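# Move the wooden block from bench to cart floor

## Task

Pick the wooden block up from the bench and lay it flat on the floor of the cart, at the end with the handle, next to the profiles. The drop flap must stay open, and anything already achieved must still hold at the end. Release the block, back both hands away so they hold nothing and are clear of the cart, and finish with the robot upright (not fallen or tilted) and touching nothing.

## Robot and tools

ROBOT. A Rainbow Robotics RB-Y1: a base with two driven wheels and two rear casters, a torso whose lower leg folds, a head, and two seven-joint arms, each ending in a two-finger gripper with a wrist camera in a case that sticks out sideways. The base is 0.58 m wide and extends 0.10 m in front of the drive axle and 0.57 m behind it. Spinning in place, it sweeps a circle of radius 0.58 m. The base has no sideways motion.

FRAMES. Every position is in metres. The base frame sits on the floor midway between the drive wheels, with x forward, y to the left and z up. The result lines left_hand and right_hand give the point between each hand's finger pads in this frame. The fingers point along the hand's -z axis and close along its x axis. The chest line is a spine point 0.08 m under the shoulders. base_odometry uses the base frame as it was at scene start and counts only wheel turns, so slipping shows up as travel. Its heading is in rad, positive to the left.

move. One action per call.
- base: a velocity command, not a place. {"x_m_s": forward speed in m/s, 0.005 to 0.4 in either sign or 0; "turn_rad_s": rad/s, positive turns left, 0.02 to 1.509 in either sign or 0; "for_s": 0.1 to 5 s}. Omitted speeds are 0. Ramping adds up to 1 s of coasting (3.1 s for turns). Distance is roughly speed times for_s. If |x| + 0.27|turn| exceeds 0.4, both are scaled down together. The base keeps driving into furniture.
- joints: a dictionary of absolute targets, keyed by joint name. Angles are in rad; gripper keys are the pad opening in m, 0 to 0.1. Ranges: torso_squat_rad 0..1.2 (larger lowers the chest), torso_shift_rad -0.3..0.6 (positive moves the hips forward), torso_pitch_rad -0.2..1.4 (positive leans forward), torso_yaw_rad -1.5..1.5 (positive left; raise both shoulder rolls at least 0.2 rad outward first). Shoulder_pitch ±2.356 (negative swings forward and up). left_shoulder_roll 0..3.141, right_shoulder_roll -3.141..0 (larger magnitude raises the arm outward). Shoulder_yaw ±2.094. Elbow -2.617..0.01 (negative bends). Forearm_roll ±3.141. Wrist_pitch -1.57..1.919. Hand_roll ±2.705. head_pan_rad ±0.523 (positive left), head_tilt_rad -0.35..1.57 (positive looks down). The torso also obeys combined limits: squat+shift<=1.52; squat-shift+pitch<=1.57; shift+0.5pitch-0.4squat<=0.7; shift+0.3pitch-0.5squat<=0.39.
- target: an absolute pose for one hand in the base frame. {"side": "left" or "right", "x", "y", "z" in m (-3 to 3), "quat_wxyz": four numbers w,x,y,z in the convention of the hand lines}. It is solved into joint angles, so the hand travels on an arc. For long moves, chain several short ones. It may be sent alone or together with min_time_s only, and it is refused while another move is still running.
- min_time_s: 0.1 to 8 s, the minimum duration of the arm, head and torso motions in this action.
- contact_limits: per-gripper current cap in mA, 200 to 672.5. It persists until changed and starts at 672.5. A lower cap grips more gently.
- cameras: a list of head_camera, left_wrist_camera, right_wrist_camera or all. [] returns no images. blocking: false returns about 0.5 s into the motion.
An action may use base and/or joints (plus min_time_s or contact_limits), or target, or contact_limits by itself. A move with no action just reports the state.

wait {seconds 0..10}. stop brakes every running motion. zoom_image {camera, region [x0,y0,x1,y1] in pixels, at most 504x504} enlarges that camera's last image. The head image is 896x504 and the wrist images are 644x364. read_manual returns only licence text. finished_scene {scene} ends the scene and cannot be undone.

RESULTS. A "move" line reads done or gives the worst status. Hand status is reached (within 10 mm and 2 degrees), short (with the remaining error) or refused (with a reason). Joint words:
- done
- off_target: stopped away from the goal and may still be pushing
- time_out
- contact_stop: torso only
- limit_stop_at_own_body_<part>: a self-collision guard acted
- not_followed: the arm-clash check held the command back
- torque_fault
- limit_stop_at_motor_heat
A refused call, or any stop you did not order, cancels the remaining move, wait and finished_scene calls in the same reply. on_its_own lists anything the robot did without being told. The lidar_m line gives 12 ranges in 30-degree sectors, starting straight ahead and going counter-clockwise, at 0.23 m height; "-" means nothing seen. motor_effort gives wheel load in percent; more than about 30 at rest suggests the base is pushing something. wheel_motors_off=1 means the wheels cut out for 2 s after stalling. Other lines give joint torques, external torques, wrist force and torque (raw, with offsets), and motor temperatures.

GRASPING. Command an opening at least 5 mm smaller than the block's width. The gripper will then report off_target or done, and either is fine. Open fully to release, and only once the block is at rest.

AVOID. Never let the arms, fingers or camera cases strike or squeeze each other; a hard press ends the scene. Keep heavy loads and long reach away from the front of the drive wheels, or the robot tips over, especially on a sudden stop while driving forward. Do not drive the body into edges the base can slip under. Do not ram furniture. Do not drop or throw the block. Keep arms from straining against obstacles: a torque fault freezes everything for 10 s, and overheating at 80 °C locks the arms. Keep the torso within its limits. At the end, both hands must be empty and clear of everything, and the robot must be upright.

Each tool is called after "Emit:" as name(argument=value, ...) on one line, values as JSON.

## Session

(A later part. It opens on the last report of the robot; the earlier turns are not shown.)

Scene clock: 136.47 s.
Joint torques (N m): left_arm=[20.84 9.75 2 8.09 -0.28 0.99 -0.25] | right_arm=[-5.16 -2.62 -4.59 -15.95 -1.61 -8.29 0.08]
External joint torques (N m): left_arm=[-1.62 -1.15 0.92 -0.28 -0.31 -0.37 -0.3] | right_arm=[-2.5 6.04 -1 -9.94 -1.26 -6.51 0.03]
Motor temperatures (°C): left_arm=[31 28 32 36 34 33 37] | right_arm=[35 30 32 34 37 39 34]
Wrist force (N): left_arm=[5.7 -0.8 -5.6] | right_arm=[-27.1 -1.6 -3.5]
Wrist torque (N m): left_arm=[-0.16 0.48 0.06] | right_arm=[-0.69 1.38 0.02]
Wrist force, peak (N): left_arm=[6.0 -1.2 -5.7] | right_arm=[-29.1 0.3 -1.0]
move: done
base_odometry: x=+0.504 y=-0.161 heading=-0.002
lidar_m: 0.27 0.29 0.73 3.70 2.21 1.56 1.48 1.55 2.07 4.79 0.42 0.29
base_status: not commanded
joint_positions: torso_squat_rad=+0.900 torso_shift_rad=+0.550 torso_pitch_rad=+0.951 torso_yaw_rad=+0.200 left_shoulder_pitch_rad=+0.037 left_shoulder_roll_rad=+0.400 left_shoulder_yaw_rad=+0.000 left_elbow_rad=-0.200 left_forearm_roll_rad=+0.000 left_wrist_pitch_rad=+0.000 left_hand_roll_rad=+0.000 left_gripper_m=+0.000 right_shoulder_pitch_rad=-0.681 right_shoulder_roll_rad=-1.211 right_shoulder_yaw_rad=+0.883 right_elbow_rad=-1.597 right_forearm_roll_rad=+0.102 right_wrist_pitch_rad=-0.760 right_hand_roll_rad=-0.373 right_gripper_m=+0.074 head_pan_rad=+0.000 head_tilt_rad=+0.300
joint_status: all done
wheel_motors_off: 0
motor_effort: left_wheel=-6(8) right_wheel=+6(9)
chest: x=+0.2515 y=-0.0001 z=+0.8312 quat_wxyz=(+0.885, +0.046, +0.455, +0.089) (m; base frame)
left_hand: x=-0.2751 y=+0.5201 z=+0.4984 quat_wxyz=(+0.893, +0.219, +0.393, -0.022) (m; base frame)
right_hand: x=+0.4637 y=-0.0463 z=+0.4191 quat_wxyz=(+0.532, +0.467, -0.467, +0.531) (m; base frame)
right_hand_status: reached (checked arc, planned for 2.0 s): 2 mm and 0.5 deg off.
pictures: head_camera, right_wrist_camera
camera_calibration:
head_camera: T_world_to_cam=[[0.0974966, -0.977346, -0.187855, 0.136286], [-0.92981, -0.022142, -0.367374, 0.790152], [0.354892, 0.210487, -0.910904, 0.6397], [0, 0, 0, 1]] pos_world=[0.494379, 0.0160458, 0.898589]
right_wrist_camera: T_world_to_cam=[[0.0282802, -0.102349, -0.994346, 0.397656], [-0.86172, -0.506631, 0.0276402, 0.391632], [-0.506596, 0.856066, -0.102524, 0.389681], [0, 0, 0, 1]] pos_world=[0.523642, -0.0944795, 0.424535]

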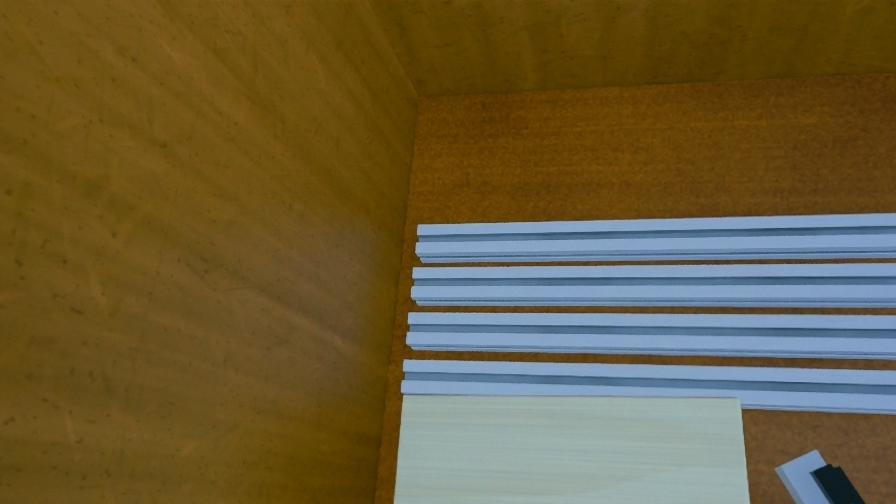

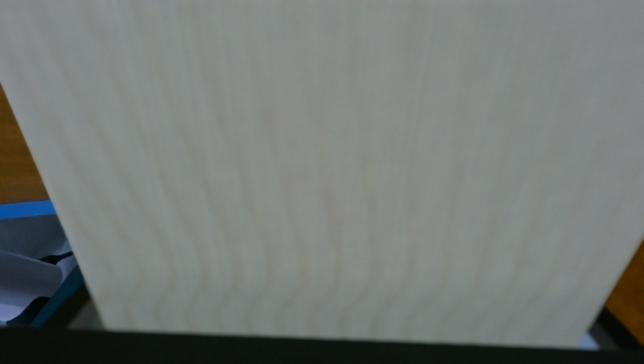

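Emit:
move(target={"side":"right","x":0.464,"y":-0.045,"z":0.355,"quat_wxyz":[0.5291,0.4691,-0.4691,0.5291]}, min_time_s=1.5, cameras=["head_camera"])

Emit:
move(target={"side":"right","x":0.464,"y":-0.045,"z":0.338,"quat_wxyz":[0.5291,0.4691,-0.4691,0.5291]}, min_time_s=1, cameras=["right_wrist_camera"])

Scene clock: 140.53 s.
Joint torques (N m): left_arm=[20.58 9.57 1.51 8.18 -0.2 1.1 -0.21] | right_arm=[4.07 10.65 -4.51 -13.18 -2.58 -8.29 -0.35]
External joint torques (N m): left_arm=[-1.88 -1.32 0.43 -0.18 -0.22 -0.26 -0.25] | right_arm=[7.26 18.16 -1.61 -8.54 -2.13 -6.51 -0.4]
Motor temperatures (°C): left_arm=[31 28 32 36 34 33 37] | right_arm=[35 30 32 34 37 39 34]
Wrist force (N): left_arm=[4.9 -0.9 -5.2] | right_arm=[-28.0 1.0 -2.9]
Wrist torque (N m): left_arm=[-0.13 0.38 0.05] | right_arm=[-0.18 1.58 0.07]
Wrist force, peak (N): left_arm=[6.4 -1.2 -5.9] | right_arm=[-31.3 -6.0 -0.6]
move: done
base_odometry: x=+0.504 y=-0.161 heading=-0.001
lidar_m: 0.25 0.26 0.35 3.72 2.20 1.55 1.48 1.55 2.08 4.77 0.38 0.26
base_status: not commanded
joint_positions: torso_squat_rad=+0.900 torso_shift_rad=+0.550 torso_pitch_rad=+0.950 torso_yaw_rad=+0.200 left_shoulder_pitch_rad=+0.037 left_shoulder_roll_rad=+0.400 left_shoulder_yaw_rad=+0.000 left_elbow_rad=-0.200 left_forearm_roll_rad=+0.000 left_wrist_pitch_rad=+0.000 left_hand_roll_rad=+0.000 left_gripper_m=+0.000 right_shoulder_pitch_rad=-0.793 right_shoulder_roll_rad=-0.997 right_shoulder_yaw_rad=+0.937 right_elbow_rad=-1.165 right_forearm_roll_rad=+0.158 right_wrist_pitch_rad=-0.973 right_hand_roll_rad=-0.347 right_gripper_m=+0.074 head_pan_rad=+0.000 head_tilt_rad=+0.300
joint_status: all done
wheel_motors_off: 0
motor_effort: left_wheel=-1(11) right_wheel=-30(45)
chest: x=+0.2512 y=+0.0004 z=+0.8314 quat_wxyz=(+0.885, +0.045, +0.455, +0.089) (m; base frame)
left_hand: x=-0.2755 y=+0.5198 z=+0.4978 quat_wxyz=(+0.893, +0.219, +0.393, -0.022) (m; base frame)
right_hand: x=+0.4657 y=-0.0469 z=+0.3544 quat_wxyz=(+0.530, +0.466, -0.467, +0.533) (m; base frame)
right_hand_status: reached (checked arc, planned for 1.5 s): 3 mm and 0.6 deg off.
pictures: head_camera
camera_calibration:
head_camera: T_world_to_cam=[[0.0985031, -0.977426, -0.186911, 0.135746], [-0.929436, -0.0232474, -0.36825, 0.790693], [0.355591, 0.209995, -0.910745, 0.639633], [0, 0, 0, 1]] pos_world=[0.494079, 0.0167437, 0.899087]

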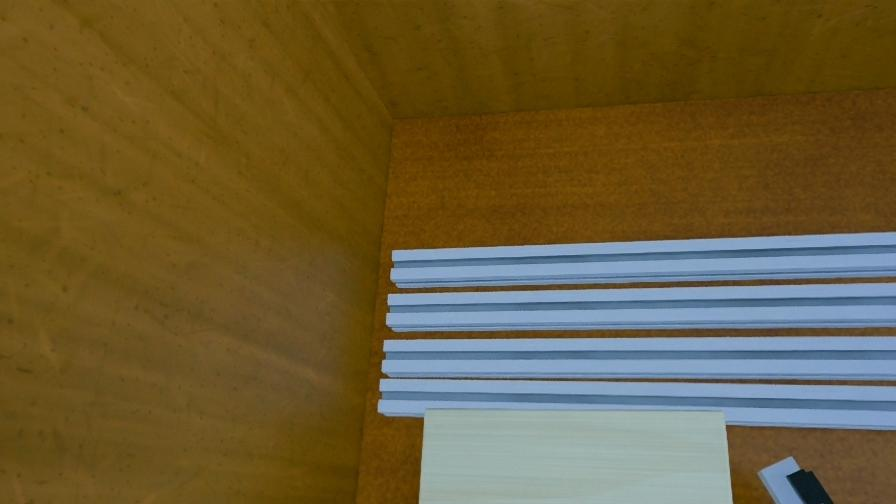

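Scene clock: 141.87 s.
Joint torques (N m): left_arm=[20.72 9.79 1.75 8.14 -0.19 1.22 -0.24] | right_arm=[8.49 7.38 -2.62 -0.24 -0.83 3.13 -0.47]
External joint torques (N m): left_arm=[-1.73 -1.1 0.67 -0.22 -0.22 -0.14 -0.29] | right_arm=[11.95 14.35 0.01 3.9 -0.36 4.93 -0.52]
Motor temperatures (°C): left_arm=[31 28 32 36 34 33 37] | right_arm=[35 30 32 34 37 39 34]
Wrist force (N): left_arm=[5.4 -0.5 -5.1] | right_arm=[-1.4 5.6 10.3]
Wrist torque (N m): left_arm=[-0.17 0.44 0.04] | right_arm=[0.45 -3.47 0.60]
Wrist force, peak (N): left_arm=[5.7 -0.3 -6.0] | right_arm=[-29.0 0.7 -2.0]
move: done
base_odometry: x=+0.504 y=-0.161 heading=-0.001
lidar_m: 0.25 0.26 0.36 3.71 2.21 1.57 1.49 1.56 2.07 4.77 0.38 0.26
base_status: not commanded
joint_positions: torso_squat_rad=+0.900 torso_shift_rad=+0.550 torso_pitch_rad=+0.949 torso_yaw_rad=+0.200 left_shoulder_pitch_rad=+0.037 left_shoulder_roll_rad=+0.400 left_shoulder_yaw_rad=+0.000 left_elbow_rad=-0.200 left_forearm_roll_rad=+0.000 left_wrist_pitch_rad=+0.000 left_hand_roll_rad=+0.000 left_gripper_m=+0.000 right_shoulder_pitch_rad=-0.832 right_shoulder_roll_rad=-0.924 right_shoulder_yaw_rad=+0.949 right_elbow_rad=-1.014 right_forearm_roll_rad=+0.168 right_wrist_pitch_rad=-1.054 right_hand_roll_rad=-0.333 right_gripper_m=+0.075 head_pan_rad=+0.000 head_tilt_rad=+0.300
joint_status: all done
wheel_motors_off: 0
motor_effort: left_wheel=-3(3) right_wheel=-28(37)
chest: x=+0.2511 y=+0.0003 z=+0.8316 quat_wxyz=(+0.885, +0.045, +0.455, +0.089) (m; base frame)
left_hand: x=-0.2755 y=+0.5198 z=+0.4978 quat_wxyz=(+0.893, +0.219, +0.392, -0.022) (m; base frame)
right_hand: x=+0.4659 y=-0.0456 z=+0.3391 quat_wxyz=(+0.528, +0.468, -0.470, +0.531) (m; base frame)
right_hand_status: reached (checked arc, planned for 1.0 s): 2 mm and 0.3 deg off.
pictures: right_wrist_camera
camera_calibration:
right_wrist_camera: T_world_to_cam=[[0.0338575, -0.09454, -0.994945, 0.316062], [-0.860965, -0.508309, 0.0190014, 0.398545], [-0.507536, 0.85597, -0.0986057, 0.381103], [0, 0, 0, 1]] pos_world=[0.525855, -0.0937485, 0.344471]

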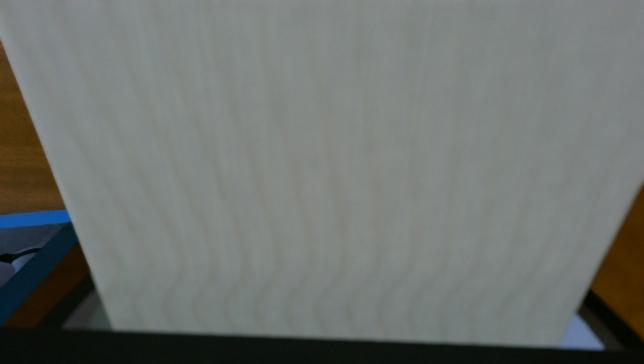

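Emit:
move(target={"side":"right","x":0.45,"y":-0.045,"z":0.339,"quat_wxyz":[0.5291,0.4691,-0.4691,0.5291]}, min_time_s=1, cameras=["head_camera"])

Emit:
move(joints={"right_gripper_m":0.084}, cameras=[])

Emit:
move(joints={"right_gripper_m":0.1}, cameras=["head_camera","right_wrist_camera"])

Scene clock: 147.33 s.
Joint torques (N m): left_arm=[17.29 15.68 1.9 8.26 -0.2 1.1 -0.25] | right_arm=[42.03 3.82 0.9 -6.29 1.39 -2.88 1.66]
External joint torques (N m): left_arm=[-5.17 4.79 0.82 -0.1 -0.23 -0.25 -0.3] | right_arm=[45.02 10.6 3.38 -1.99 1.82 -1.07 1.61]
Motor temperatures (°C): left_arm=[32 28 32 36 34 33 37] | right_arm=[35 30 32 33 37 39 34]
Wrist force (N): left_arm=[5.3 -0.8 -5.8] | right_arm=[-14.3 -3.4 -2.8]
Wrist torque (N m): left_arm=[-0.10 0.41 0.01] | right_arm=[-1.05 -1.46 -1.62]
Wrist force, peak (N): left_arm=[5.8 -0.6 -6.2] | right_arm=[0.7 6.6 17.0]
move: done
base_odometry: x=+0.504 y=-0.161 heading=+0.000
lidar_m: 0.24 0.25 0.34 3.74 2.22 1.55 1.50 1.56 2.08 4.71 0.38 0.26
base_status: not commanded
joint_positions: torso_squat_rad=+0.900 torso_shift_rad=+0.550 torso_pitch_rad=+0.950 torso_yaw_rad=+0.202 left_shoulder_pitch_rad=+0.038 left_shoulder_roll_rad=+0.398 left_shoulder_yaw_rad=+0.000 left_elbow_rad=-0.200 left_forearm_roll_rad=+0.000 left_wrist_pitch_rad=+0.000 left_hand_roll_rad=+0.000 left_gripper_m=+0.000 right_shoulder_pitch_rad=-0.807 right_shoulder_roll_rad=-0.927 right_shoulder_yaw_rad=+0.947 right_elbow_rad=-1.045 right_forearm_roll_rad=+0.164 right_wrist_pitch_rad=-1.038 right_hand_roll_rad=-0.308 right_gripper_m=+0.075 head_pan_rad=+0.000 head_tilt_rad=+0.300
joint_status: all done
wheel_motors_off: 0
on_its_own: right_wheel is at rest, and its effort (-92) is outside its rest range (-51 to +51)
motor_effort: left_wheel=+25(25) right_wheel=-92(93)
chest: x=+0.2513 y=+0.0005 z=+0.8315 quat_wxyz=(+0.885, +0.045, +0.455, +0.090) (m; base frame)
left_hand: x=-0.2769 y=+0.5182 z=+0.4983 quat_wxyz=(+0.893, +0.218, +0.393, -0.020) (m; base frame)
right_hand: x=+0.4565 y=-0.0431 z=+0.3404 quat_wxyz=(+0.525, +0.468, -0.472, +0.531) (m; base frame)
right_hand_status: reached (checked arc, planned for 1.0 s): 7 mm and 0.6 deg off.
pictures: head_camera
camera_calibration:
head_camera: T_world_to_cam=[[0.100213, -0.977048, -0.187977, 0.136354], [-0.929323, -0.0244285, -0.36846, 0.790896], [0.355411, 0.211616, -0.910441, 0.639404], [0, 0, 0, 1]] pos_world=[0.494082, 0.0172366, 0.899184]

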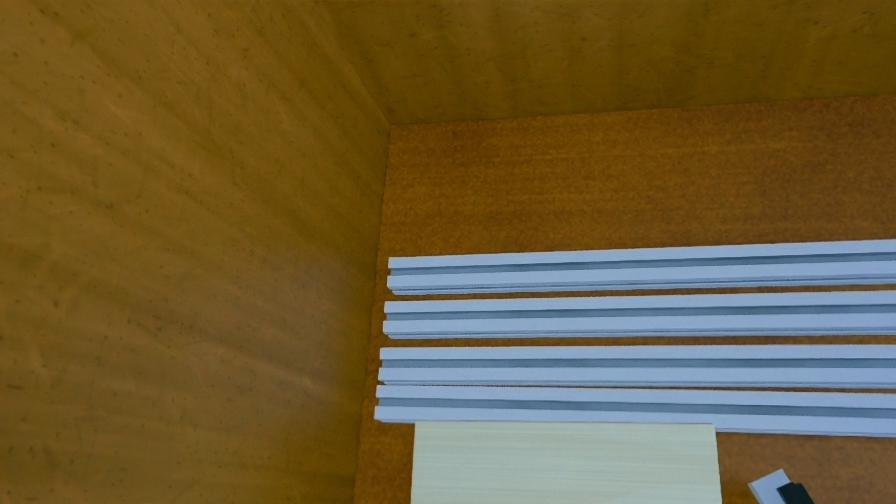

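Scene clock: 148.17 s.
Joint torques (N m): left_arm=[20.23 9.69 1.52 8.18 -0.18 1.07 -0.25] | right_arm=[-1 -5.34 -2.43 -6.47 -0.83 -3.77 0.23]
External joint torques (N m): left_arm=[-2.23 -1.21 0.44 -0.18 -0.21 -0.28 -0.3] | right_arm=[1.71 1.38 -0.06 -2.19 -0.42 -1.95 0.18]
Motor temperatures (°C): left_arm=[32 28 32 36 34 33 37] | right_arm=[35 30 32 33 37 39 34]
Wrist force (N): left_arm=[5.2 -0.7 -5.0] | right_arm=[-16.1 1.2 -4.6]
Wrist torque (N m): left_arm=[-0.18 0.44 0.02] | right_arm=[-0.26 -0.73 -0.05]
Wrist force, peak (N): left_arm=[5.9 0.0 -6.1] | right_arm=[-18.6 -0.9 -1.6]
move: done
base_odometry: x=+0.512 y=-0.160 heading=+0.005
lidar_m: 0.24 0.25 0.34 3.77 2.20 1.58 1.50 1.56 2.10 4.60 0.38 0.26
base_status: not commanded
joint_positions: torso_squat_rad=+0.900 torso_shift_rad=+0.550 torso_pitch_rad=+0.950 torso_yaw_rad=+0.200 left_shoulder_pitch_rad=+0.037 left_shoulder_roll_rad=+0.400 left_shoulder_yaw_rad=+0.000 left_elbow_rad=-0.200 left_forearm_roll_rad=+0.000 left_wrist_pitch_rad=+0.000 left_hand_roll_rad=+0.000 left_gripper_m=+0.000 right_shoulder_pitch_rad=-0.796 right_shoulder_roll_rad=-0.925 right_shoulder_yaw_rad=+0.947 right_elbow_rad=-1.045 right_forearm_roll_rad=+0.164 right_wrist_pitch_rad=-1.038 right_hand_roll_rad=-0.308 right_gripper_m=+0.084 head_pan_rad=+0.000 head_tilt_rad=+0.300
joint_status: all done
wheel_motors_off: 1
motor_effort: left_wheel=+0(25) right_wheel=+1(91)
chest: x=+0.2513 y=+0.0001 z=+0.8313 quat_wxyz=(+0.885, +0.046, +0.455, +0.089) (m; base frame)
left_hand: x=-0.2753 y=+0.5200 z=+0.4983 quat_wxyz=(+0.893, +0.219, +0.393, -0.022) (m; base frame)
right_hand: x=+0.4503 y=-0.0453 z=+0.3384 quat_wxyz=(+0.529, +0.470, -0.469, +0.529) (m; base frame)
pictures: none
No camera images: "cameras" was empty.

Scene clock: 148.80 s.
Joint torques (N m): left_arm=[20.18 9.79 1.76 8.17 -0.22 1.17 -0.25] | right_arm=[-1.19 -5.85 -2.11 3.29 0.36 6.09 0.33]
External joint torques (N m): left_arm=[-2.26 -1.11 0.68 -0.18 -0.25 -0.18 -0.29] | right_arm=[1.55 0.86 0.28 7.58 0.77 7.91 0.28]
Motor temperatures (°C): left_arm=[32 28 32 36 34 33 37] | right_arm=[35 30 32 33 37 39 34]
Wrist force (N): left_arm=[5.7 -0.5 -4.7] | right_arm=[27.4 6.9 16.7]
Wrist torque (N m): left_arm=[-0.23 0.47 0.05] | right_arm=[-0.10 -0.43 -0.46]
Wrist force, peak (N): left_arm=[6.1 -0.3 -5.8] | right_arm=[31.4 6.9 17.6]
move: done
base_odometry: x=+0.512 y=-0.160 heading=+0.005
lidar_m: 0.23 0.25 0.33 3.77 2.21 1.57 1.50 1.57 2.12 4.61 0.38 0.26
base_status: not commanded
joint_positions: torso_squat_rad=+0.900 torso_shift_rad=+0.550 torso_pitch_rad=+0.949 torso_yaw_rad=+0.200 left_shoulder_pitch_rad=+0.037 left_shoulder_roll_rad=+0.400 left_shoulder_yaw_rad=+0.000 left_elbow_rad=-0.200 left_forearm_roll_rad=+0.000 left_wrist_pitch_rad=+0.000 left_hand_roll_rad=+0.000 left_gripper_m=+0.000 right_shoulder_pitch_rad=-0.796 right_shoulder_roll_rad=-0.925 right_shoulder_yaw_rad=+0.947 right_elbow_rad=-1.047 right_forearm_roll_rad=+0.164 right_wrist_pitch_rad=-1.040 right_hand_roll_rad=-0.308 right_gripper_m=+0.099 head_pan_rad=+0.000 head_tilt_rad=+0.300
joint_status: all done
wheel_motors_off: 1
motor_effort: left_wheel=+1(1) right_wheel=+1(1)
chest: x=+0.2509 y=+0.0001 z=+0.8317 quat_wxyz=(+0.885, +0.046, +0.455, +0.089) (m; base frame)
left_hand: x=-0.2752 y=+0.5200 z=+0.4979 quat_wxyz=(+0.893, +0.219, +0.392, -0.022) (m; base frame)
right_hand: x=+0.4501 y=-0.0447 z=+0.3404 quat_wxyz=(+0.528, +0.471, -0.470, +0.528) (m; base frame)
pictures: head_camera, right_wrist_camera
camera_calibration:
head_camera: T_world_to_cam=[[0.0978926, -0.977407, -0.187333, 0.135975], [-0.92916, -0.0223361, -0.369004, 0.791015], [0.356482, 0.210185, -0.910353, 0.639558], [0, 0, 0, 1]] pos_world=[0.493677, 0.0161459, 0.899583]
right_wrist_camera: T_world_to_cam=[[0.0293613, -0.0881377, -0.995675, 0.320538], [-0.86093, -0.508346, 0.0196112, 0.385237], [-0.507876, 0.856631, -0.090806, 0.369949], [0, 0, 0, 1]] pos_world=[0.510139, -0.0928247, 0.345191]

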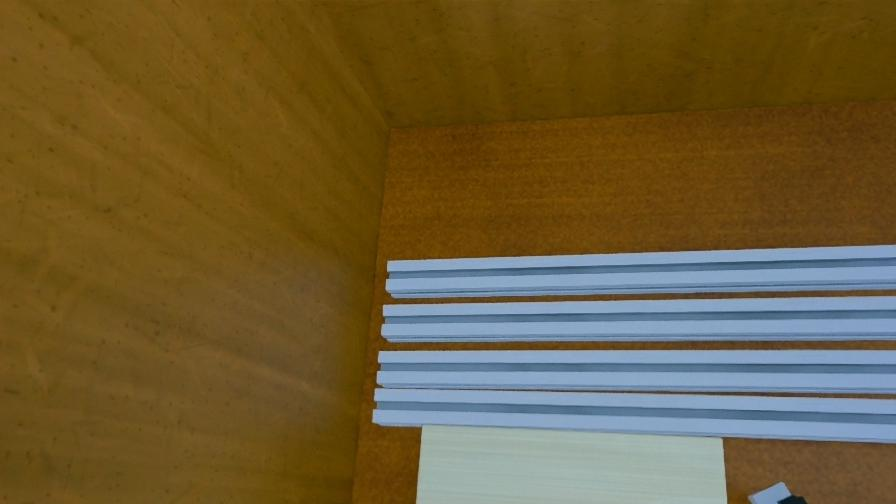

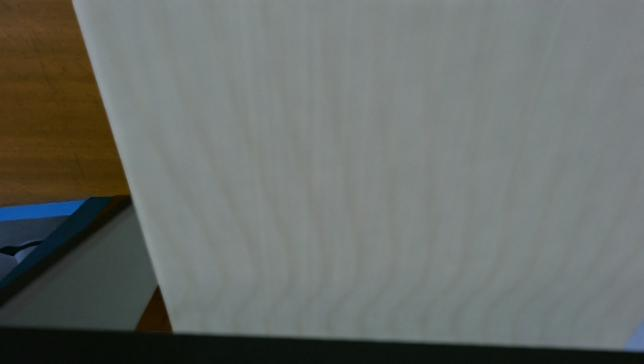

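Emit:
move(target={"side":"right","x":0.45,"y":-0.08,"z":0.343,"quat_wxyz":[0.5216,0.4773,-0.4773,0.5216]}, min_time_s=1.5, cameras=["right_wrist_camera"])

Emit:
move(target={"side":"right","x":0.45,"y":-0.135,"z":0.343,"quat_wxyz":[0.5216,0.4773,-0.4773,0.5216]}, min_time_s=1.5, cameras=["head_camera","right_wrist_camera"])

Scene clock: 152.90 s.
Joint torques (N m): left_arm=[20.24 9.46 1.9 8.27 -0.23 1.07 -0.18] | right_arm=[-0.02 -12.26 -4.72 -2.34 -1.12 -2.62 0.29]
External joint torques (N m): left_arm=[-2.21 -1.44 0.82 -0.08 -0.26 -0.28 -0.23] | right_arm=[2.14 -4.32 -2.4 1.07 -0.68 -0.78 0.24]
Motor temperatures (°C): left_arm=[32 28 31 36 34 33 37] | right_arm=[35 30 32 33 36 39 34]
Wrist force (N): left_arm=[5.2 -1.1 -6.0] | right_arm=[-10.0 2.2 -4.8]
Wrist torque (N m): left_arm=[-0.10 0.41 0.03] | right_arm=[-0.32 -0.58 -0.11]
Wrist force, peak (N): left_arm=[6.3 -1.1 -5.4] | right_arm=[27.3 6.8 17.4]
move: done
base_odometry: x=+0.512 y=-0.160 heading=+0.005
lidar_m: 0.23 0.25 0.34 3.79 2.20 1.58 1.49 1.57 2.09 4.59 0.38 0.26
base_status: not commanded
joint_positions: torso_squat_rad=+0.900 torso_shift_rad=+0.550 torso_pitch_rad=+0.950 torso_yaw_rad=+0.200 left_shoulder_pitch_rad=+0.037 left_shoulder_roll_rad=+0.400 left_shoulder_yaw_rad=+0.000 left_elbow_rad=-0.200 left_forearm_roll_rad=+0.000 left_wrist_pitch_rad=+0.000 left_hand_roll_rad=+0.000 left_gripper_m=+0.000 right_shoulder_pitch_rad=-0.780 right_shoulder_roll_rad=-0.951 right_shoulder_yaw_rad=+0.935 right_elbow_rad=-0.963 right_forearm_roll_rad=+0.147 right_wrist_pitch_rad=-1.177 right_hand_roll_rad=-0.290 right_gripper_m=+0.099 head_pan_rad=+0.000 head_tilt_rad=+0.300
joint_status: all done
wheel_motors_off: 0 (was 1 since the last result)
motor_effort: left_wheel=+1(2) right_wheel=-1(2)
chest: x=+0.2511 y=+0.0001 z=+0.8315 quat_wxyz=(+0.885, +0.046, +0.455, +0.089) (m; base frame)
left_hand: x=-0.2753 y=+0.5200 z=+0.4982 quat_wxyz=(+0.893, +0.219, +0.393, -0.022) (m; base frame)
right_hand: x=+0.4497 y=-0.0792 z=+0.3428 quat_wxyz=(+0.522, +0.478, -0.477, +0.521) (m; base frame)
right_hand_status: reached (checked arc, planned for 1.5 s): 1 mm and 0.1 deg off.
pictures: right_wrist_camera
camera_calibration:
right_wrist_camera: T_world_to_cam=[[0.0281497, -0.0615711, -0.997706, 0.323299], [-0.861106, -0.508376, 0.00707754, 0.371654], [-0.507645, 0.858931, -0.0673299, 0.391618], [0, 0, 0, 1]] pos_world=[0.509736, -0.127528, 0.346294]

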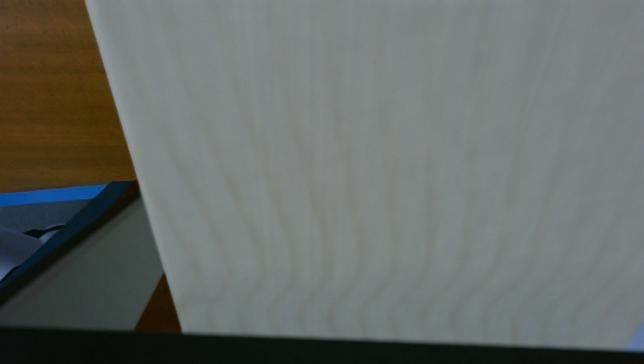

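Scene clock: 154.73 s.
Joint torques (N m): left_arm=[20.71 9.3 1.88 8.08 -0.29 1.21 -0.17] | right_arm=[0.11 -13.72 -4.28 -2.23 -1.21 -3.77 0.12]
External joint torques (N m): left_arm=[-1.74 -1.6 0.8 -0.27 -0.31 -0.14 -0.21] | right_arm=[1.47 -3.88 -2.08 -0.3 -0.74 -1.92 0.07]
Motor temperatures (°C): left_arm=[32 28 31 36 34 33 37] | right_arm=[35 30 32 33 36 39 34]
Wrist force (N): left_arm=[4.8 -1.1 -5.3] | right_arm=[-16.3 1.7 -4.5]
Wrist torque (N m): left_arm=[-0.13 0.37 0.03] | right_arm=[-0.30 -0.69 -0.02]
Wrist force, peak (N): left_arm=[5.8 -0.9 -5.8] | right_arm=[-16.9 1.9 -5.2]
move: done
base_odometry: x=+0.512 y=-0.160 heading=+0.005
lidar_m: 0.24 0.25 0.33 3.75 2.23 1.58 1.50 1.56 2.11 4.59 0.37 0.27
base_status: not commanded
joint_positions: torso_squat_rad=+0.900 torso_shift_rad=+0.550 torso_pitch_rad=+0.950 torso_yaw_rad=+0.200 left_shoulder_pitch_rad=+0.037 left_shoulder_roll_rad=+0.400 left_shoulder_yaw_rad=+0.000 left_elbow_rad=-0.200 left_forearm_roll_rad=+0.000 left_wrist_pitch_rad=+0.000 left_hand_roll_rad=+0.000 left_gripper_m=+0.000 right_shoulder_pitch_rad=-0.765 right_shoulder_roll_rad=-0.989 right_shoulder_yaw_rad=+0.925 right_elbow_rad=-0.821 right_forearm_roll_rad=+0.132 right_wrist_pitch_rad=-1.354 right_hand_roll_rad=-0.273 right_gripper_m=+0.099 head_pan_rad=+0.000 head_tilt_rad=+0.300
joint_status: all done
wheel_motors_off: 0
motor_effort: left_wheel=+2(2) right_wheel=+0(2)
chest: x=+0.2512 y=+0.0000 z=+0.8314 quat_wxyz=(+0.885, +0.046, +0.455, +0.089) (m; base frame)
left_hand: x=-0.2753 y=+0.5200 z=+0.4982 quat_wxyz=(+0.893, +0.219, +0.393, -0.022) (m; base frame)
right_hand: x=+0.4497 y=-0.1345 z=+0.3430 quat_wxyz=(+0.522, +0.477, -0.477, +0.522) (m; base frame)
right_hand_status: reached (checked arc, planned for 1.5 s): 1 mm and 0.1 deg off.
pictures: head_camera, right_wrist_camera
camera_calibration:
head_camera: T_world_to_cam=[[0.0977993, -0.977366, -0.187595, 0.136123], [-0.929481, -0.0223369, -0.368194, 0.790635], [0.355669, 0.210375, -0.910627, 0.639607], [0, 0, 0, 1]] pos_world=[0.494078, 0.0161455, 0.899086]
right_wrist_camera: T_world_to_cam=[[0.0283231, -0.0643558, -0.997525, 0.319524], [-0.861436, -0.507798, 0.00830174, 0.3433], [-0.507076, 0.859069, -0.0698209, 0.439695], [0, 0, 0, 1]] pos_world=[0.509639, -0.182838, 0.346584]

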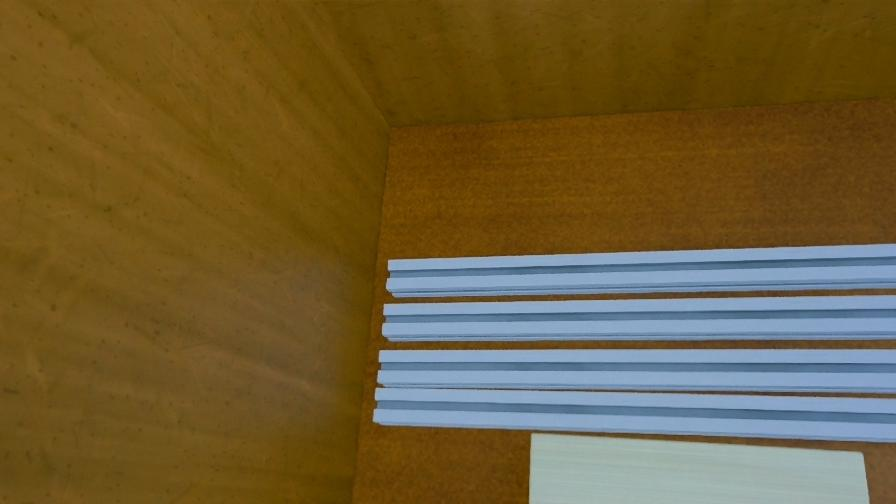

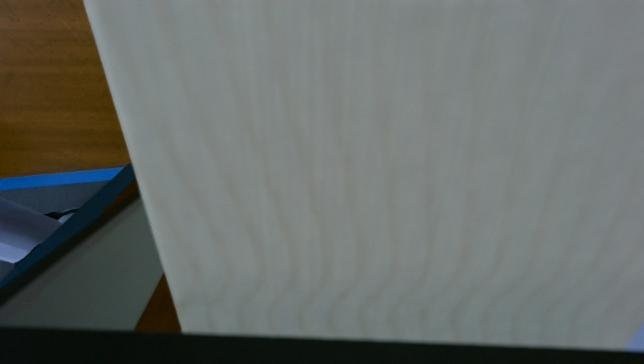

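Emit:
move(target={"side":"right","x":0.45,"y":-0.035,"z":0.344,"quat_wxyz":[0.5475,0.4476,-0.4476,0.5475]}, min_time_s=2, cameras=["head_camera","right_wrist_camera"])

Emit:
move(target={"side":"right","x":0.45,"y":-0.15,"z":0.347,"quat_wxyz":[0.5475,0.4476,-0.4476,0.5475]}, min_time_s=0.1, cameras=["head_camera","right_wrist_camera"])

Scene clock: 163.93 s.
Joint torques (N m): left_arm=[20.39 9.52 1.69 7.96 -0.27 1.08 -0.23] | right_arm=[0.46 -4.57 0.19 -6.37 0.14 -1.46 -0.24]
External joint torques (N m): left_arm=[-2.07 -1.38 0.61 -0.4 -0.3 -0.28 -0.27] | right_arm=[3.19 2.31 2.88 -1.2 0.5 0.33 -0.29]
Motor temperatures (°C): left_arm=[32 28 31 36 34 33 37] | right_arm=[34 30 32 32 36 38 34]
Wrist force (N): left_arm=[5.1 -0.4 -4.9] | right_arm=[-4.3 0.5 6.5]
Wrist torque (N m): left_arm=[-0.16 0.39 0.01] | right_arm=[-0.41 -0.52 -0.04]
Wrist force, peak (N): left_arm=[5.8 -1.0 -6.0] | right_arm=[77.1 1.9 37.5]
move: done
base_odometry: x=+0.512 y=-0.160 heading=+0.005
lidar_m: 0.24 0.25 0.35 3.76 2.20 1.57 1.51 1.57 2.11 4.59 0.39 0.27
base_status: not commanded
joint_positions: torso_squat_rad=+0.900 torso_shift_rad=+0.550 torso_pitch_rad=+0.950 torso_yaw_rad=+0.200 left_shoulder_pitch_rad=+0.037 left_shoulder_roll_rad=+0.400 left_shoulder_yaw_rad=+0.000 left_elbow_rad=-0.200 left_forearm_roll_rad=+0.000 left_wrist_pitch_rad=+0.000 left_hand_roll_rad=+0.000 left_gripper_m=+0.000 right_shoulder_pitch_rad=-0.766 right_shoulder_roll_rad=-0.999 right_shoulder_yaw_rad=+0.950 right_elbow_rad=-1.246 right_forearm_roll_rad=+0.174 right_wrist_pitch_rad=-0.838 right_hand_roll_rad=-0.339 right_gripper_m=+0.099 head_pan_rad=+0.000 head_tilt_rad=+0.300
joint_status: all done
wheel_motors_off: 0
motor_effort: left_wheel=-3(4) right_wheel=-7(10)
chest: x=+0.2512 y=+0.0001 z=+0.8314 quat_wxyz=(+0.885, +0.046, +0.455, +0.089) (m; base frame)
left_hand: x=-0.2753 y=+0.5200 z=+0.4981 quat_wxyz=(+0.893, +0.219, +0.393, -0.022) (m; base frame)
right_hand: x=+0.4508 y=-0.0355 z=+0.3443 quat_wxyz=(+0.546, +0.448, -0.449, +0.547) (m; base frame)
right_hand_status: reached (checked arc, planned for 2.0 s): 1 mm and 0.3 deg off.
pictures: head_camera, right_wrist_camera
camera_calibration:
head_camera: T_world_to_cam=[[0.097915, -0.977401, -0.187347, 0.13604], [-0.929462, -0.0225307, -0.368229, 0.790665], [0.355686, 0.210187, -0.910664, 0.639593], [0, 0, 0, 1]] pos_world=[0.494078, 0.0163453, 0.899086]
right_wrist_camera: T_world_to_cam=[[0.0306477, -0.168894, -0.985158, 0.318154], [-0.861499, -0.504244, 0.0596463, 0.377026], [-0.506834, 0.846884, -0.160956, 0.386107], [0, 0, 0, 1]] pos_world=[0.510748, -0.0831403, 0.353089]

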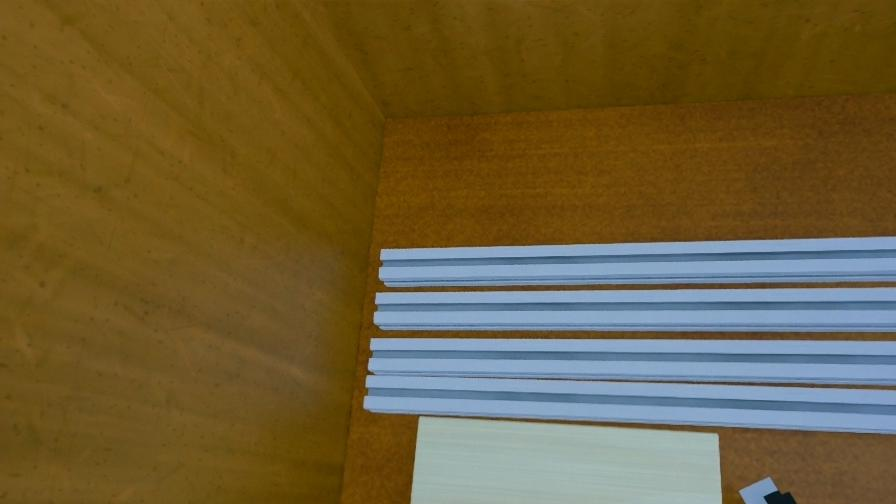

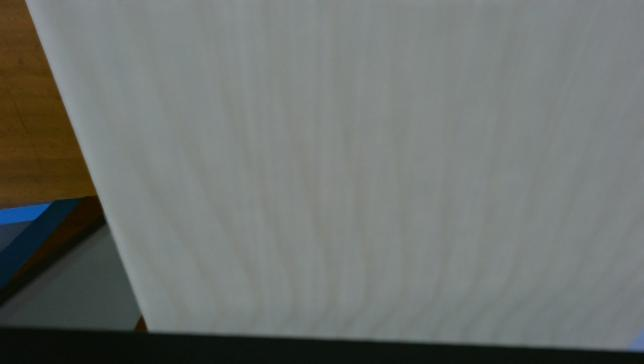

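Scene clock: 164.93 s.
Joint torques (N m): left_arm=[20.69 9.51 1.68 8.28 -0.2 1.19 -0.22] | right_arm=[-0.49 -10.13 -4.03 -2.81 -0.6 -1.76 0.05]
External joint torques (N m): left_arm=[-1.76 -1.39 0.6 -0.07 -0.23 -0.16 -0.27] | right_arm=[0.3 0.91 -1.4 -0.27 -0.16 0.05 0]
Motor temperatures (°C): left_arm=[32 28 31 36 34 33 37] | right_arm=[34 30 32 32 36 38 34]
Wrist force (N): left_arm=[5.7 -0.4 -5.1] | right_arm=[-5.7 3.2 1.4]
Wrist torque (N m): left_arm=[-0.24 0.46 0.06] | right_arm=[-0.41 -0.23 -0.11]
Wrist force, peak (N): left_arm=[6.3 -0.7 -5.2] | right_arm=[22.3 2.7 -4.1]
move: done
base_odometry: x=+0.512 y=-0.160 heading=+0.005
lidar_m: 0.25 0.27 0.35 3.77 2.20 1.58 1.50 1.56 2.11 4.60 0.38 0.27
base_status: not commanded
joint_positions: torso_squat_rad=+0.900 torso_shift_rad=+0.550 torso_pitch_rad=+0.950 torso_yaw_rad=+0.200 left_shoulder_pitch_rad=+0.037 left_shoulder_roll_rad=+0.400 left_shoulder_yaw_rad=+0.000 left_elbow_rad=-0.200 left_forearm_roll_rad=+0.000 left_wrist_pitch_rad=+0.000 left_hand_roll_rad=+0.000 left_gripper_m=+0.000 right_shoulder_pitch_rad=-0.676 right_shoulder_roll_rad=-1.138 right_shoulder_yaw_rad=+0.906 right_elbow_rad=-1.072 right_forearm_roll_rad=+0.112 right_wrist_pitch_rad=-1.155 right_hand_roll_rad=-0.285 right_gripper_m=+0.099 head_pan_rad=+0.000 head_tilt_rad=+0.300
joint_status: all done
wheel_motors_off: 0
motor_effort: left_wheel=-2(5) right_wheel=+5(17)
chest: x=+0.2511 y=+0.0000 z=+0.8315 quat_wxyz=(+0.885, +0.046, +0.455, +0.089) (m; base frame)
left_hand: x=-0.2751 y=+0.5201 z=+0.4981 quat_wxyz=(+0.893, +0.219, +0.392, -0.022) (m; base frame)
right_hand: x=+0.4499 y=-0.1501 z=+0.3472 quat_wxyz=(+0.548, +0.447, -0.447, +0.548) (m; base frame)
right_hand_status: reached (checked arc, planned for 0.5 s): 0 mm and 0.1 deg off.
pictures: head_camera, right_wrist_camera
camera_calibration:
head_camera: T_world_to_cam=[[0.0977191, -0.977387, -0.187523, 0.136128], [-0.929408, -0.0222435, -0.368384, 0.790711], [0.355883, 0.210283, -0.910565, 0.639573], [0, 0, 0, 1]] pos_world=[0.493978, 0.016146, 0.899186]
right_wrist_camera: T_world_to_cam=[[0.0291442, -0.174273, -0.984266, 0.301241], [-0.861481, -0.50378, 0.0636904, 0.316907], [-0.506953, 0.84607, -0.164816, 0.484489], [0, 0, 0, 1]] pos_world=[0.509843, -0.197762, 0.356168]

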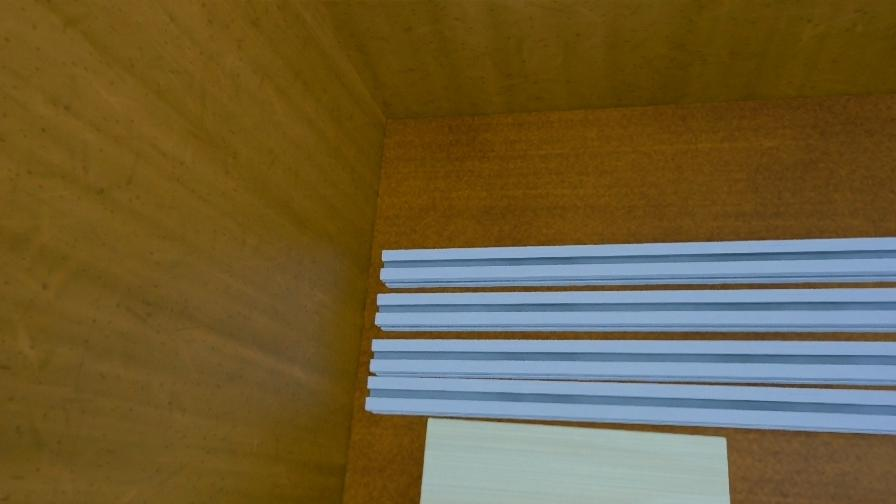

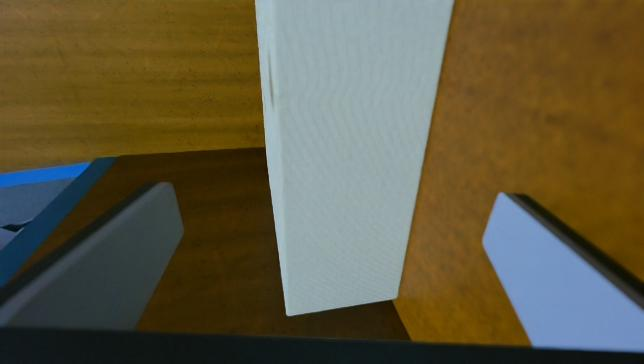

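Emit:
move(target={"side":"right","x":0.47,"y":-0.19,"z":0.40,"quat_wxyz":[0.5,0.5,-0.5,0.5]}, cameras=[])

Emit:
move(target={"side":"right","x":0.60,"y":-0.10,"z":0.53,"quat_wxyz":[0.5,0.5,-0.5,0.5]}, cameras=["head_camera","right_wrist_camera"])

Emit:
move(joints={"torso_squat_rad":0.75,"torso_shift_rad":0.4,"torso_pitch_rad":0.65,"right_hand_roll_rad":-1.0}, cameras=["head_camera"])

Scene clock: 167.57 s.
Joint torques (N m): left_arm=[20.82 9.34 1.64 8.41 -0.28 1.17 -0.19] | right_arm=[-1.92 -13.28 -3.96 -0.89 -0.7 -1.71 -0.14]
External joint torques (N m): left_arm=[-1.63 -1.56 0.56 0.06 -0.31 -0.18 -0.23] | right_arm=[-0.94 -0.45 -1.08 0.42 -0.13 0.11 -0.19]
Motor temperatures (°C): left_arm=[32 28 31 36 34 33 37] | right_arm=[34 30 32 32 36 38 34]
Wrist force (N): left_arm=[5.2 -1.3 -5.8] | right_arm=[-5.6 2.7 2.6]
Wrist torque (N m): left_arm=[-0.12 0.41 0.05] | right_arm=[-0.39 -0.23 -0.11]
Wrist force, peak (N): left_arm=[6.3 0.1 -5.6] | right_arm=[-6.1 3.2 3.2]
move: done
base_odometry: x=+0.512 y=-0.160 heading=+0.005
lidar_m: 0.25 0.26 0.35 3.77 2.19 1.57 1.50 1.56 2.12 4.60 0.39 0.27
base_status: not commanded
joint_positions: torso_squat_rad=+0.900 torso_shift_rad=+0.550 torso_pitch_rad=+0.950 torso_yaw_rad=+0.200 left_shoulder_pitch_rad=+0.037 left_shoulder_roll_rad=+0.400 left_shoulder_yaw_rad=+0.000 left_elbow_rad=-0.200 left_forearm_roll_rad=+0.000 left_wrist_pitch_rad=+0.000 left_hand_roll_rad=+0.000 left_gripper_m=+0.000 right_shoulder_pitch_rad=-0.693 right_shoulder_roll_rad=-1.172 right_shoulder_yaw_rad=+0.873 right_elbow_rad=-0.938 right_forearm_roll_rad=+0.060 right_wrist_pitch_rad=-1.498 right_hand_roll_rad=-0.313 right_gripper_m=+0.099 head_pan_rad=+0.000 head_tilt_rad=+0.300
joint_status: all done
wheel_motors_off: 0
motor_effort: left_wheel=-1(2) right_wheel=+2(4)
chest: x=+0.2511 y=+0.0001 z=+0.8315 quat_wxyz=(+0.885, +0.046, +0.455, +0.089) (m; base frame)
left_hand: x=-0.2752 y=+0.5201 z=+0.4981 quat_wxyz=(+0.893, +0.219, +0.392, -0.022) (m; base frame)
right_hand: x=+0.4696 y=-0.1900 z=+0.4001 quat_wxyz=(+0.502, +0.498, -0.499, +0.501) (m; base frame)
right_hand_status: reached (checked arc, planned for 0.5 s): 0 mm and 0.4 deg off.
pictures: none
No camera images: "cameras" was empty.

Scene clock: 168.90 s.
Joint torques (N m): left_arm=[20.66 9.46 1.68 8.33 -0.25 1.22 -0.26] | right_arm=[-7.32 -13.8 -7.06 -3.98 -1.07 -1.71 0.24]
External joint torques (N m): left_arm=[-1.8 -1.44 0.6 -0.02 -0.27 -0.13 -0.3] | right_arm=[0.11 -0.13 0.13 -0.13 -0.12 -0.21 0.19]
Motor temperatures (°C): left_arm=[32 28 31 36 34 33 37] | right_arm=[34 30 32 32 36 38 34]
Wrist force (N): left_arm=[5.6 -0.7 -5.6] | right_arm=[-5.8 2.9 2.8]
Wrist torque (N m): left_arm=[-0.18 0.48 0.01] | right_arm=[-0.41 -0.23 -0.11]
Wrist force, peak (N): left_arm=[5.7 -1.4 -6.4] | right_arm=[-5.9 5.0 2.8]
move: done
base_odometry: x=+0.512 y=-0.160 heading=+0.005
lidar_m: 0.25 0.25 0.35 3.78 2.20 1.58 1.50 1.55 2.11 4.60 0.38 0.27
base_status: not commanded
joint_positions: torso_squat_rad=+0.900 torso_shift_rad=+0.550 torso_pitch_rad=+0.950 torso_yaw_rad=+0.200 left_shoulder_pitch_rad=+0.037 left_shoulder_roll_rad=+0.400 left_shoulder_yaw_rad=+0.000 left_elbow_rad=-0.200 left_forearm_roll_rad=+0.000 left_wrist_pitch_rad=+0.000 left_hand_roll_rad=+0.000 left_gripper_m=+0.000 right_shoulder_pitch_rad=-0.881 right_shoulder_roll_rad=-1.469 right_shoulder_yaw_rad=+0.765 right_elbow_rad=-1.563 right_forearm_roll_rad=-0.022 right_wrist_pitch_rad=-1.034 right_hand_roll_rad=-0.673 right_gripper_m=+0.099 head_pan_rad=+0.000 head_tilt_rad=+0.300
joint_status: all done
wheel_motors_off: 0
motor_effort: left_wheel=-3(3) right_wheel=+3(10)
chest: x=+0.2511 y=+0.0000 z=+0.8315 quat_wxyz=(+0.885, +0.046, +0.455, +0.089) (m; base frame)
left_hand: x=-0.2752 y=+0.5201 z=+0.4981 quat_wxyz=(+0.893, +0.219, +0.392, -0.022) (m; base frame)
right_hand: x=+0.6001 y=-0.1004 z=+0.5303 quat_wxyz=(+0.500, +0.500, -0.501, +0.499) (m; base frame)
right_hand_status: reached (checked arc, planned for 1.0 s): 1 mm and 0.2 deg off.
pictures: head_camera, right_wrist_camera
camera_calibration:
head_camera: T_world_to_cam=[[0.0977863, -0.977384, -0.187508, 0.136081], [-0.929434, -0.0223293, -0.368313, 0.790662], [0.355796, 0.210292, -0.910597, 0.639645], [0, 0, 0, 1]] pos_world=[0.493978, 0.0161457, 0.899186]
right_wrist_camera: T_world_to_cam=[[0.0301501, 0.0283569, -0.999143, 0.513343], [-0.86209, -0.505147, -0.0403511, 0.515024], [-0.505858, 0.862568, 0.00921601, 0.457503], [0, 0, 0, 1]] pos_world=[0.659951, -0.149022, 0.529468]

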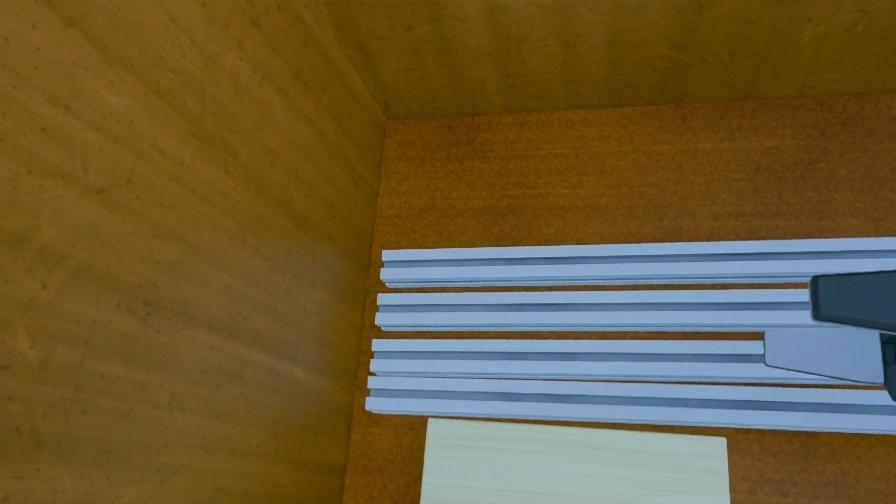

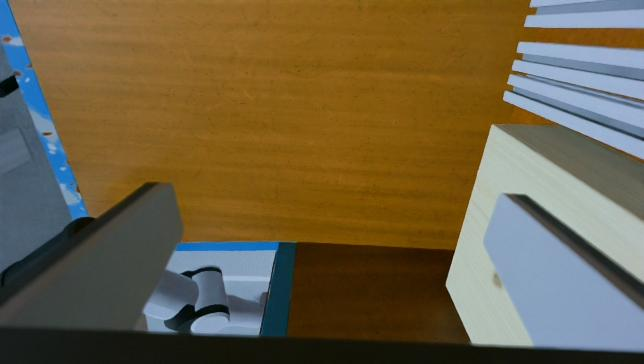

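Scene clock: 170.73 s.
Joint torques (N m): left_arm=[14.91 10.59 1.89 5.88 -0.25 0.55 -0.33] | right_arm=[-11.07 -14.87 -8.99 -2.72 -1.46 -1.27 0.28]
External joint torques (N m): left_arm=[-1.3 -1.68 0.71 -0.15 -0.29 -0.32 -0.36] | right_arm=[-0.03 -0.09 0.3 -0.01 -0.16 -0.19 0.23]
Motor temperatures (°C): left_arm=[32 28 31 36 34 33 37] | right_arm=[34 30 32 32 36 38 34]
Wrist force (N): left_arm=[3.0 -1.5 -6.5] | right_arm=[-6.1 2.2 2.7]
Wrist torque (N m): left_arm=[-0.10 0.24 0.02] | right_arm=[-0.33 -0.27 -0.13]
Wrist force, peak (N): left_arm=[5.1 -0.6 -6.1] | right_arm=[-6.6 3.0 2.8]
move: done
base_odometry: x=+0.512 y=-0.160 heading=+0.005
lidar_m: 0.24 0.26 0.34 3.78 2.20 1.57 1.49 1.58 2.10 4.60 0.39 0.26
base_status: not commanded
joint_positions: torso_squat_rad=+0.750 torso_shift_rad=+0.400 torso_pitch_rad=+0.650 torso_yaw_rad=+0.200 left_shoulder_pitch_rad=+0.037 left_shoulder_roll_rad=+0.400 left_shoulder_yaw_rad=+0.000 left_elbow_rad=-0.200 left_forearm_roll_rad=+0.000 left_wrist_pitch_rad=+0.000 left_hand_roll_rad=+0.000 left_gripper_m=+0.000 right_shoulder_pitch_rad=-0.881 right_shoulder_roll_rad=-1.469 right_shoulder_yaw_rad=+0.765 right_elbow_rad=-1.563 right_forearm_roll_rad=-0.022 right_wrist_pitch_rad=-1.034 right_hand_roll_rad=-1.000 right_gripper_m=+0.099 head_pan_rad=+0.000 head_tilt_rad=+0.300
joint_status: all done
wheel_motors_off: 0
motor_effort: left_wheel=-2(5) right_wheel=+5(8)
chest: x=+0.1587 y=+0.0001 z=+0.9986 quat_wxyz=(+0.943, +0.032, +0.318, +0.095) (m; base frame)
left_hand: x=-0.2455 y=+0.5202 z=+0.5246 quat_wxyz=(+0.942, +0.220, +0.255, +0.011) (m; base frame)
right_hand: x=+0.5811 y=-0.1004 z=+0.8140 quat_wxyz=(+0.506, +0.507, -0.494, +0.493) (m; base frame)
pictures: head_camera
camera_calibration:
head_camera: T_world_to_cam=[[0.148847, -0.977386, -0.150205, 0.131094], [-0.779059, -0.0223548, -0.626552, 1.00039], [0.609025, 0.210279, -0.764769, 0.638902], [0, 0, 0, 1]] pos_world=[0.370744, 0.0161456, 1.1351]

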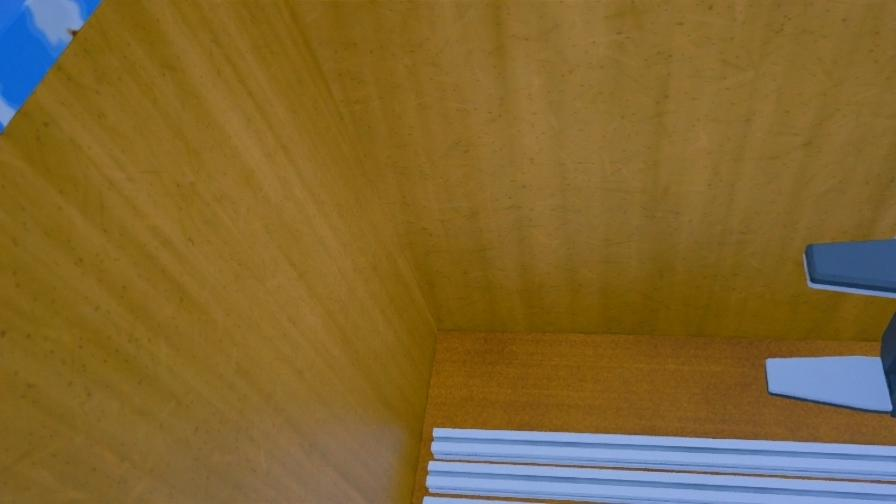

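Emit:
move(base={"x_m_s":-0.3,"for_s":1.7}, joints={"head_tilt_rad":0.3}, cameras=["head_camera"])

Scene clock: 174.27 s.
Joint torques (N m): left_arm=[14.33 10.53 1.64 5.81 -0.21 0.72 -0.25] | right_arm=[-11.45 -14.99 -9.19 -2.73 -1.49 -1.09 0.35]
External joint torques (N m): left_arm=[-1.88 -1.74 0.47 -0.21 -0.25 -0.15 -0.28] | right_arm=[-0.41 -0.21 0.09 -0.03 -0.19 -0.01 0.3]
Motor temperatures (°C): left_arm=[32 28 31 36 34 33 37] | right_arm=[34 30 32 32 36 38 34]
Wrist force (N): left_arm=[4.4 -0.5 -6.0] | right_arm=[-5.7 3.0 2.4]
Wrist torque (N m): left_arm=[-0.20 0.40 0.02] | right_arm=[-0.41 -0.23 -0.12]
Wrist force, peak (N): left_arm=[4.1 -1.5 -7.1] | right_arm=[-6.4 2.8 2.7]
move: done
base_odometry: x=+0.002 y=-0.163 heading=+0.005
lidar_m: 0.76 0.79 1.71 4.33 1.46 1.03 0.99 1.04 1.40 3.55 1.15 0.80
base_status: done (sent for 1.7 of 1.7 s)
joint_positions: torso_squat_rad=+0.750 torso_shift_rad=+0.400 torso_pitch_rad=+0.650 torso_yaw_rad=+0.200 left_shoulder_pitch_rad=+0.037 left_shoulder_roll_rad=+0.400 left_shoulder_yaw_rad=+0.000 left_elbow_rad=-0.200 left_forearm_roll_rad=+0.000 left_wrist_pitch_rad=+0.000 left_hand_roll_rad=+0.000 left_gripper_m=+0.000 right_shoulder_pitch_rad=-0.881 right_shoulder_roll_rad=-1.469 right_shoulder_yaw_rad=+0.765 right_elbow_rad=-1.563 right_forearm_roll_rad=-0.022 right_wrist_pitch_rad=-1.034 right_hand_roll_rad=-1.000 right_gripper_m=+0.099 head_pan_rad=+0.000 head_tilt_rad=+0.300
joint_status: all done
wheel_motors_off: 0
motor_effort: left_wheel=+2(39) right_wheel=+0(20)
chest: x=+0.1587 y=+0.0001 z=+0.9986 quat_wxyz=(+0.943, +0.032, +0.318, +0.095) (m; base frame)
left_hand: x=-0.2456 y=+0.5201 z=+0.5246 quat_wxyz=(+0.942, +0.220, +0.255, +0.011) (m; base frame)
right_hand: x=+0.5810 y=-0.1004 z=+0.8140 quat_wxyz=(+0.506, +0.507, -0.494, +0.493) (m; base frame)
pictures: head_camera
camera_calibration:
head_camera: T_world_to_cam=[[0.148856, -0.977382, -0.150218, 0.131121], [-0.779022, -0.0223406, -0.626599, 1.00035], [0.60907, 0.210296, -0.764728, 0.6389], [0, 0, 0, 1]] pos_world=[0.370644, 0.0161456, 1.1351]

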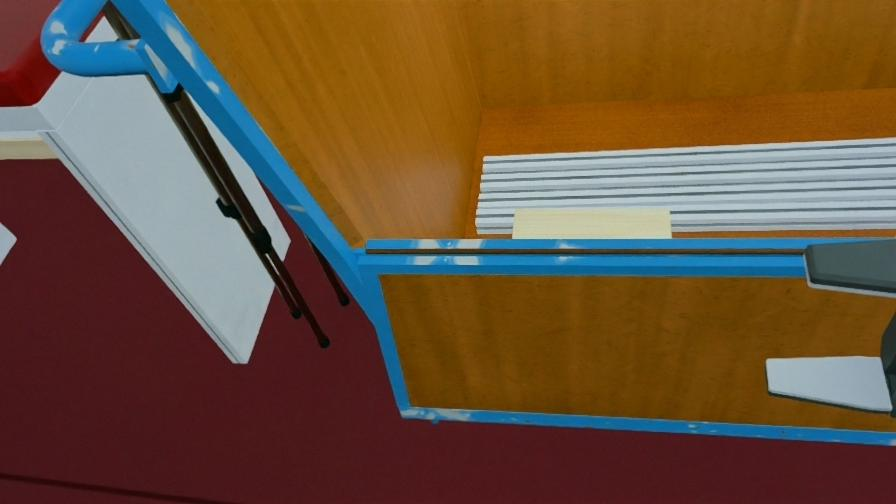

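Emit:
finished_scene(scene=2)

The scene is finished: the task was done.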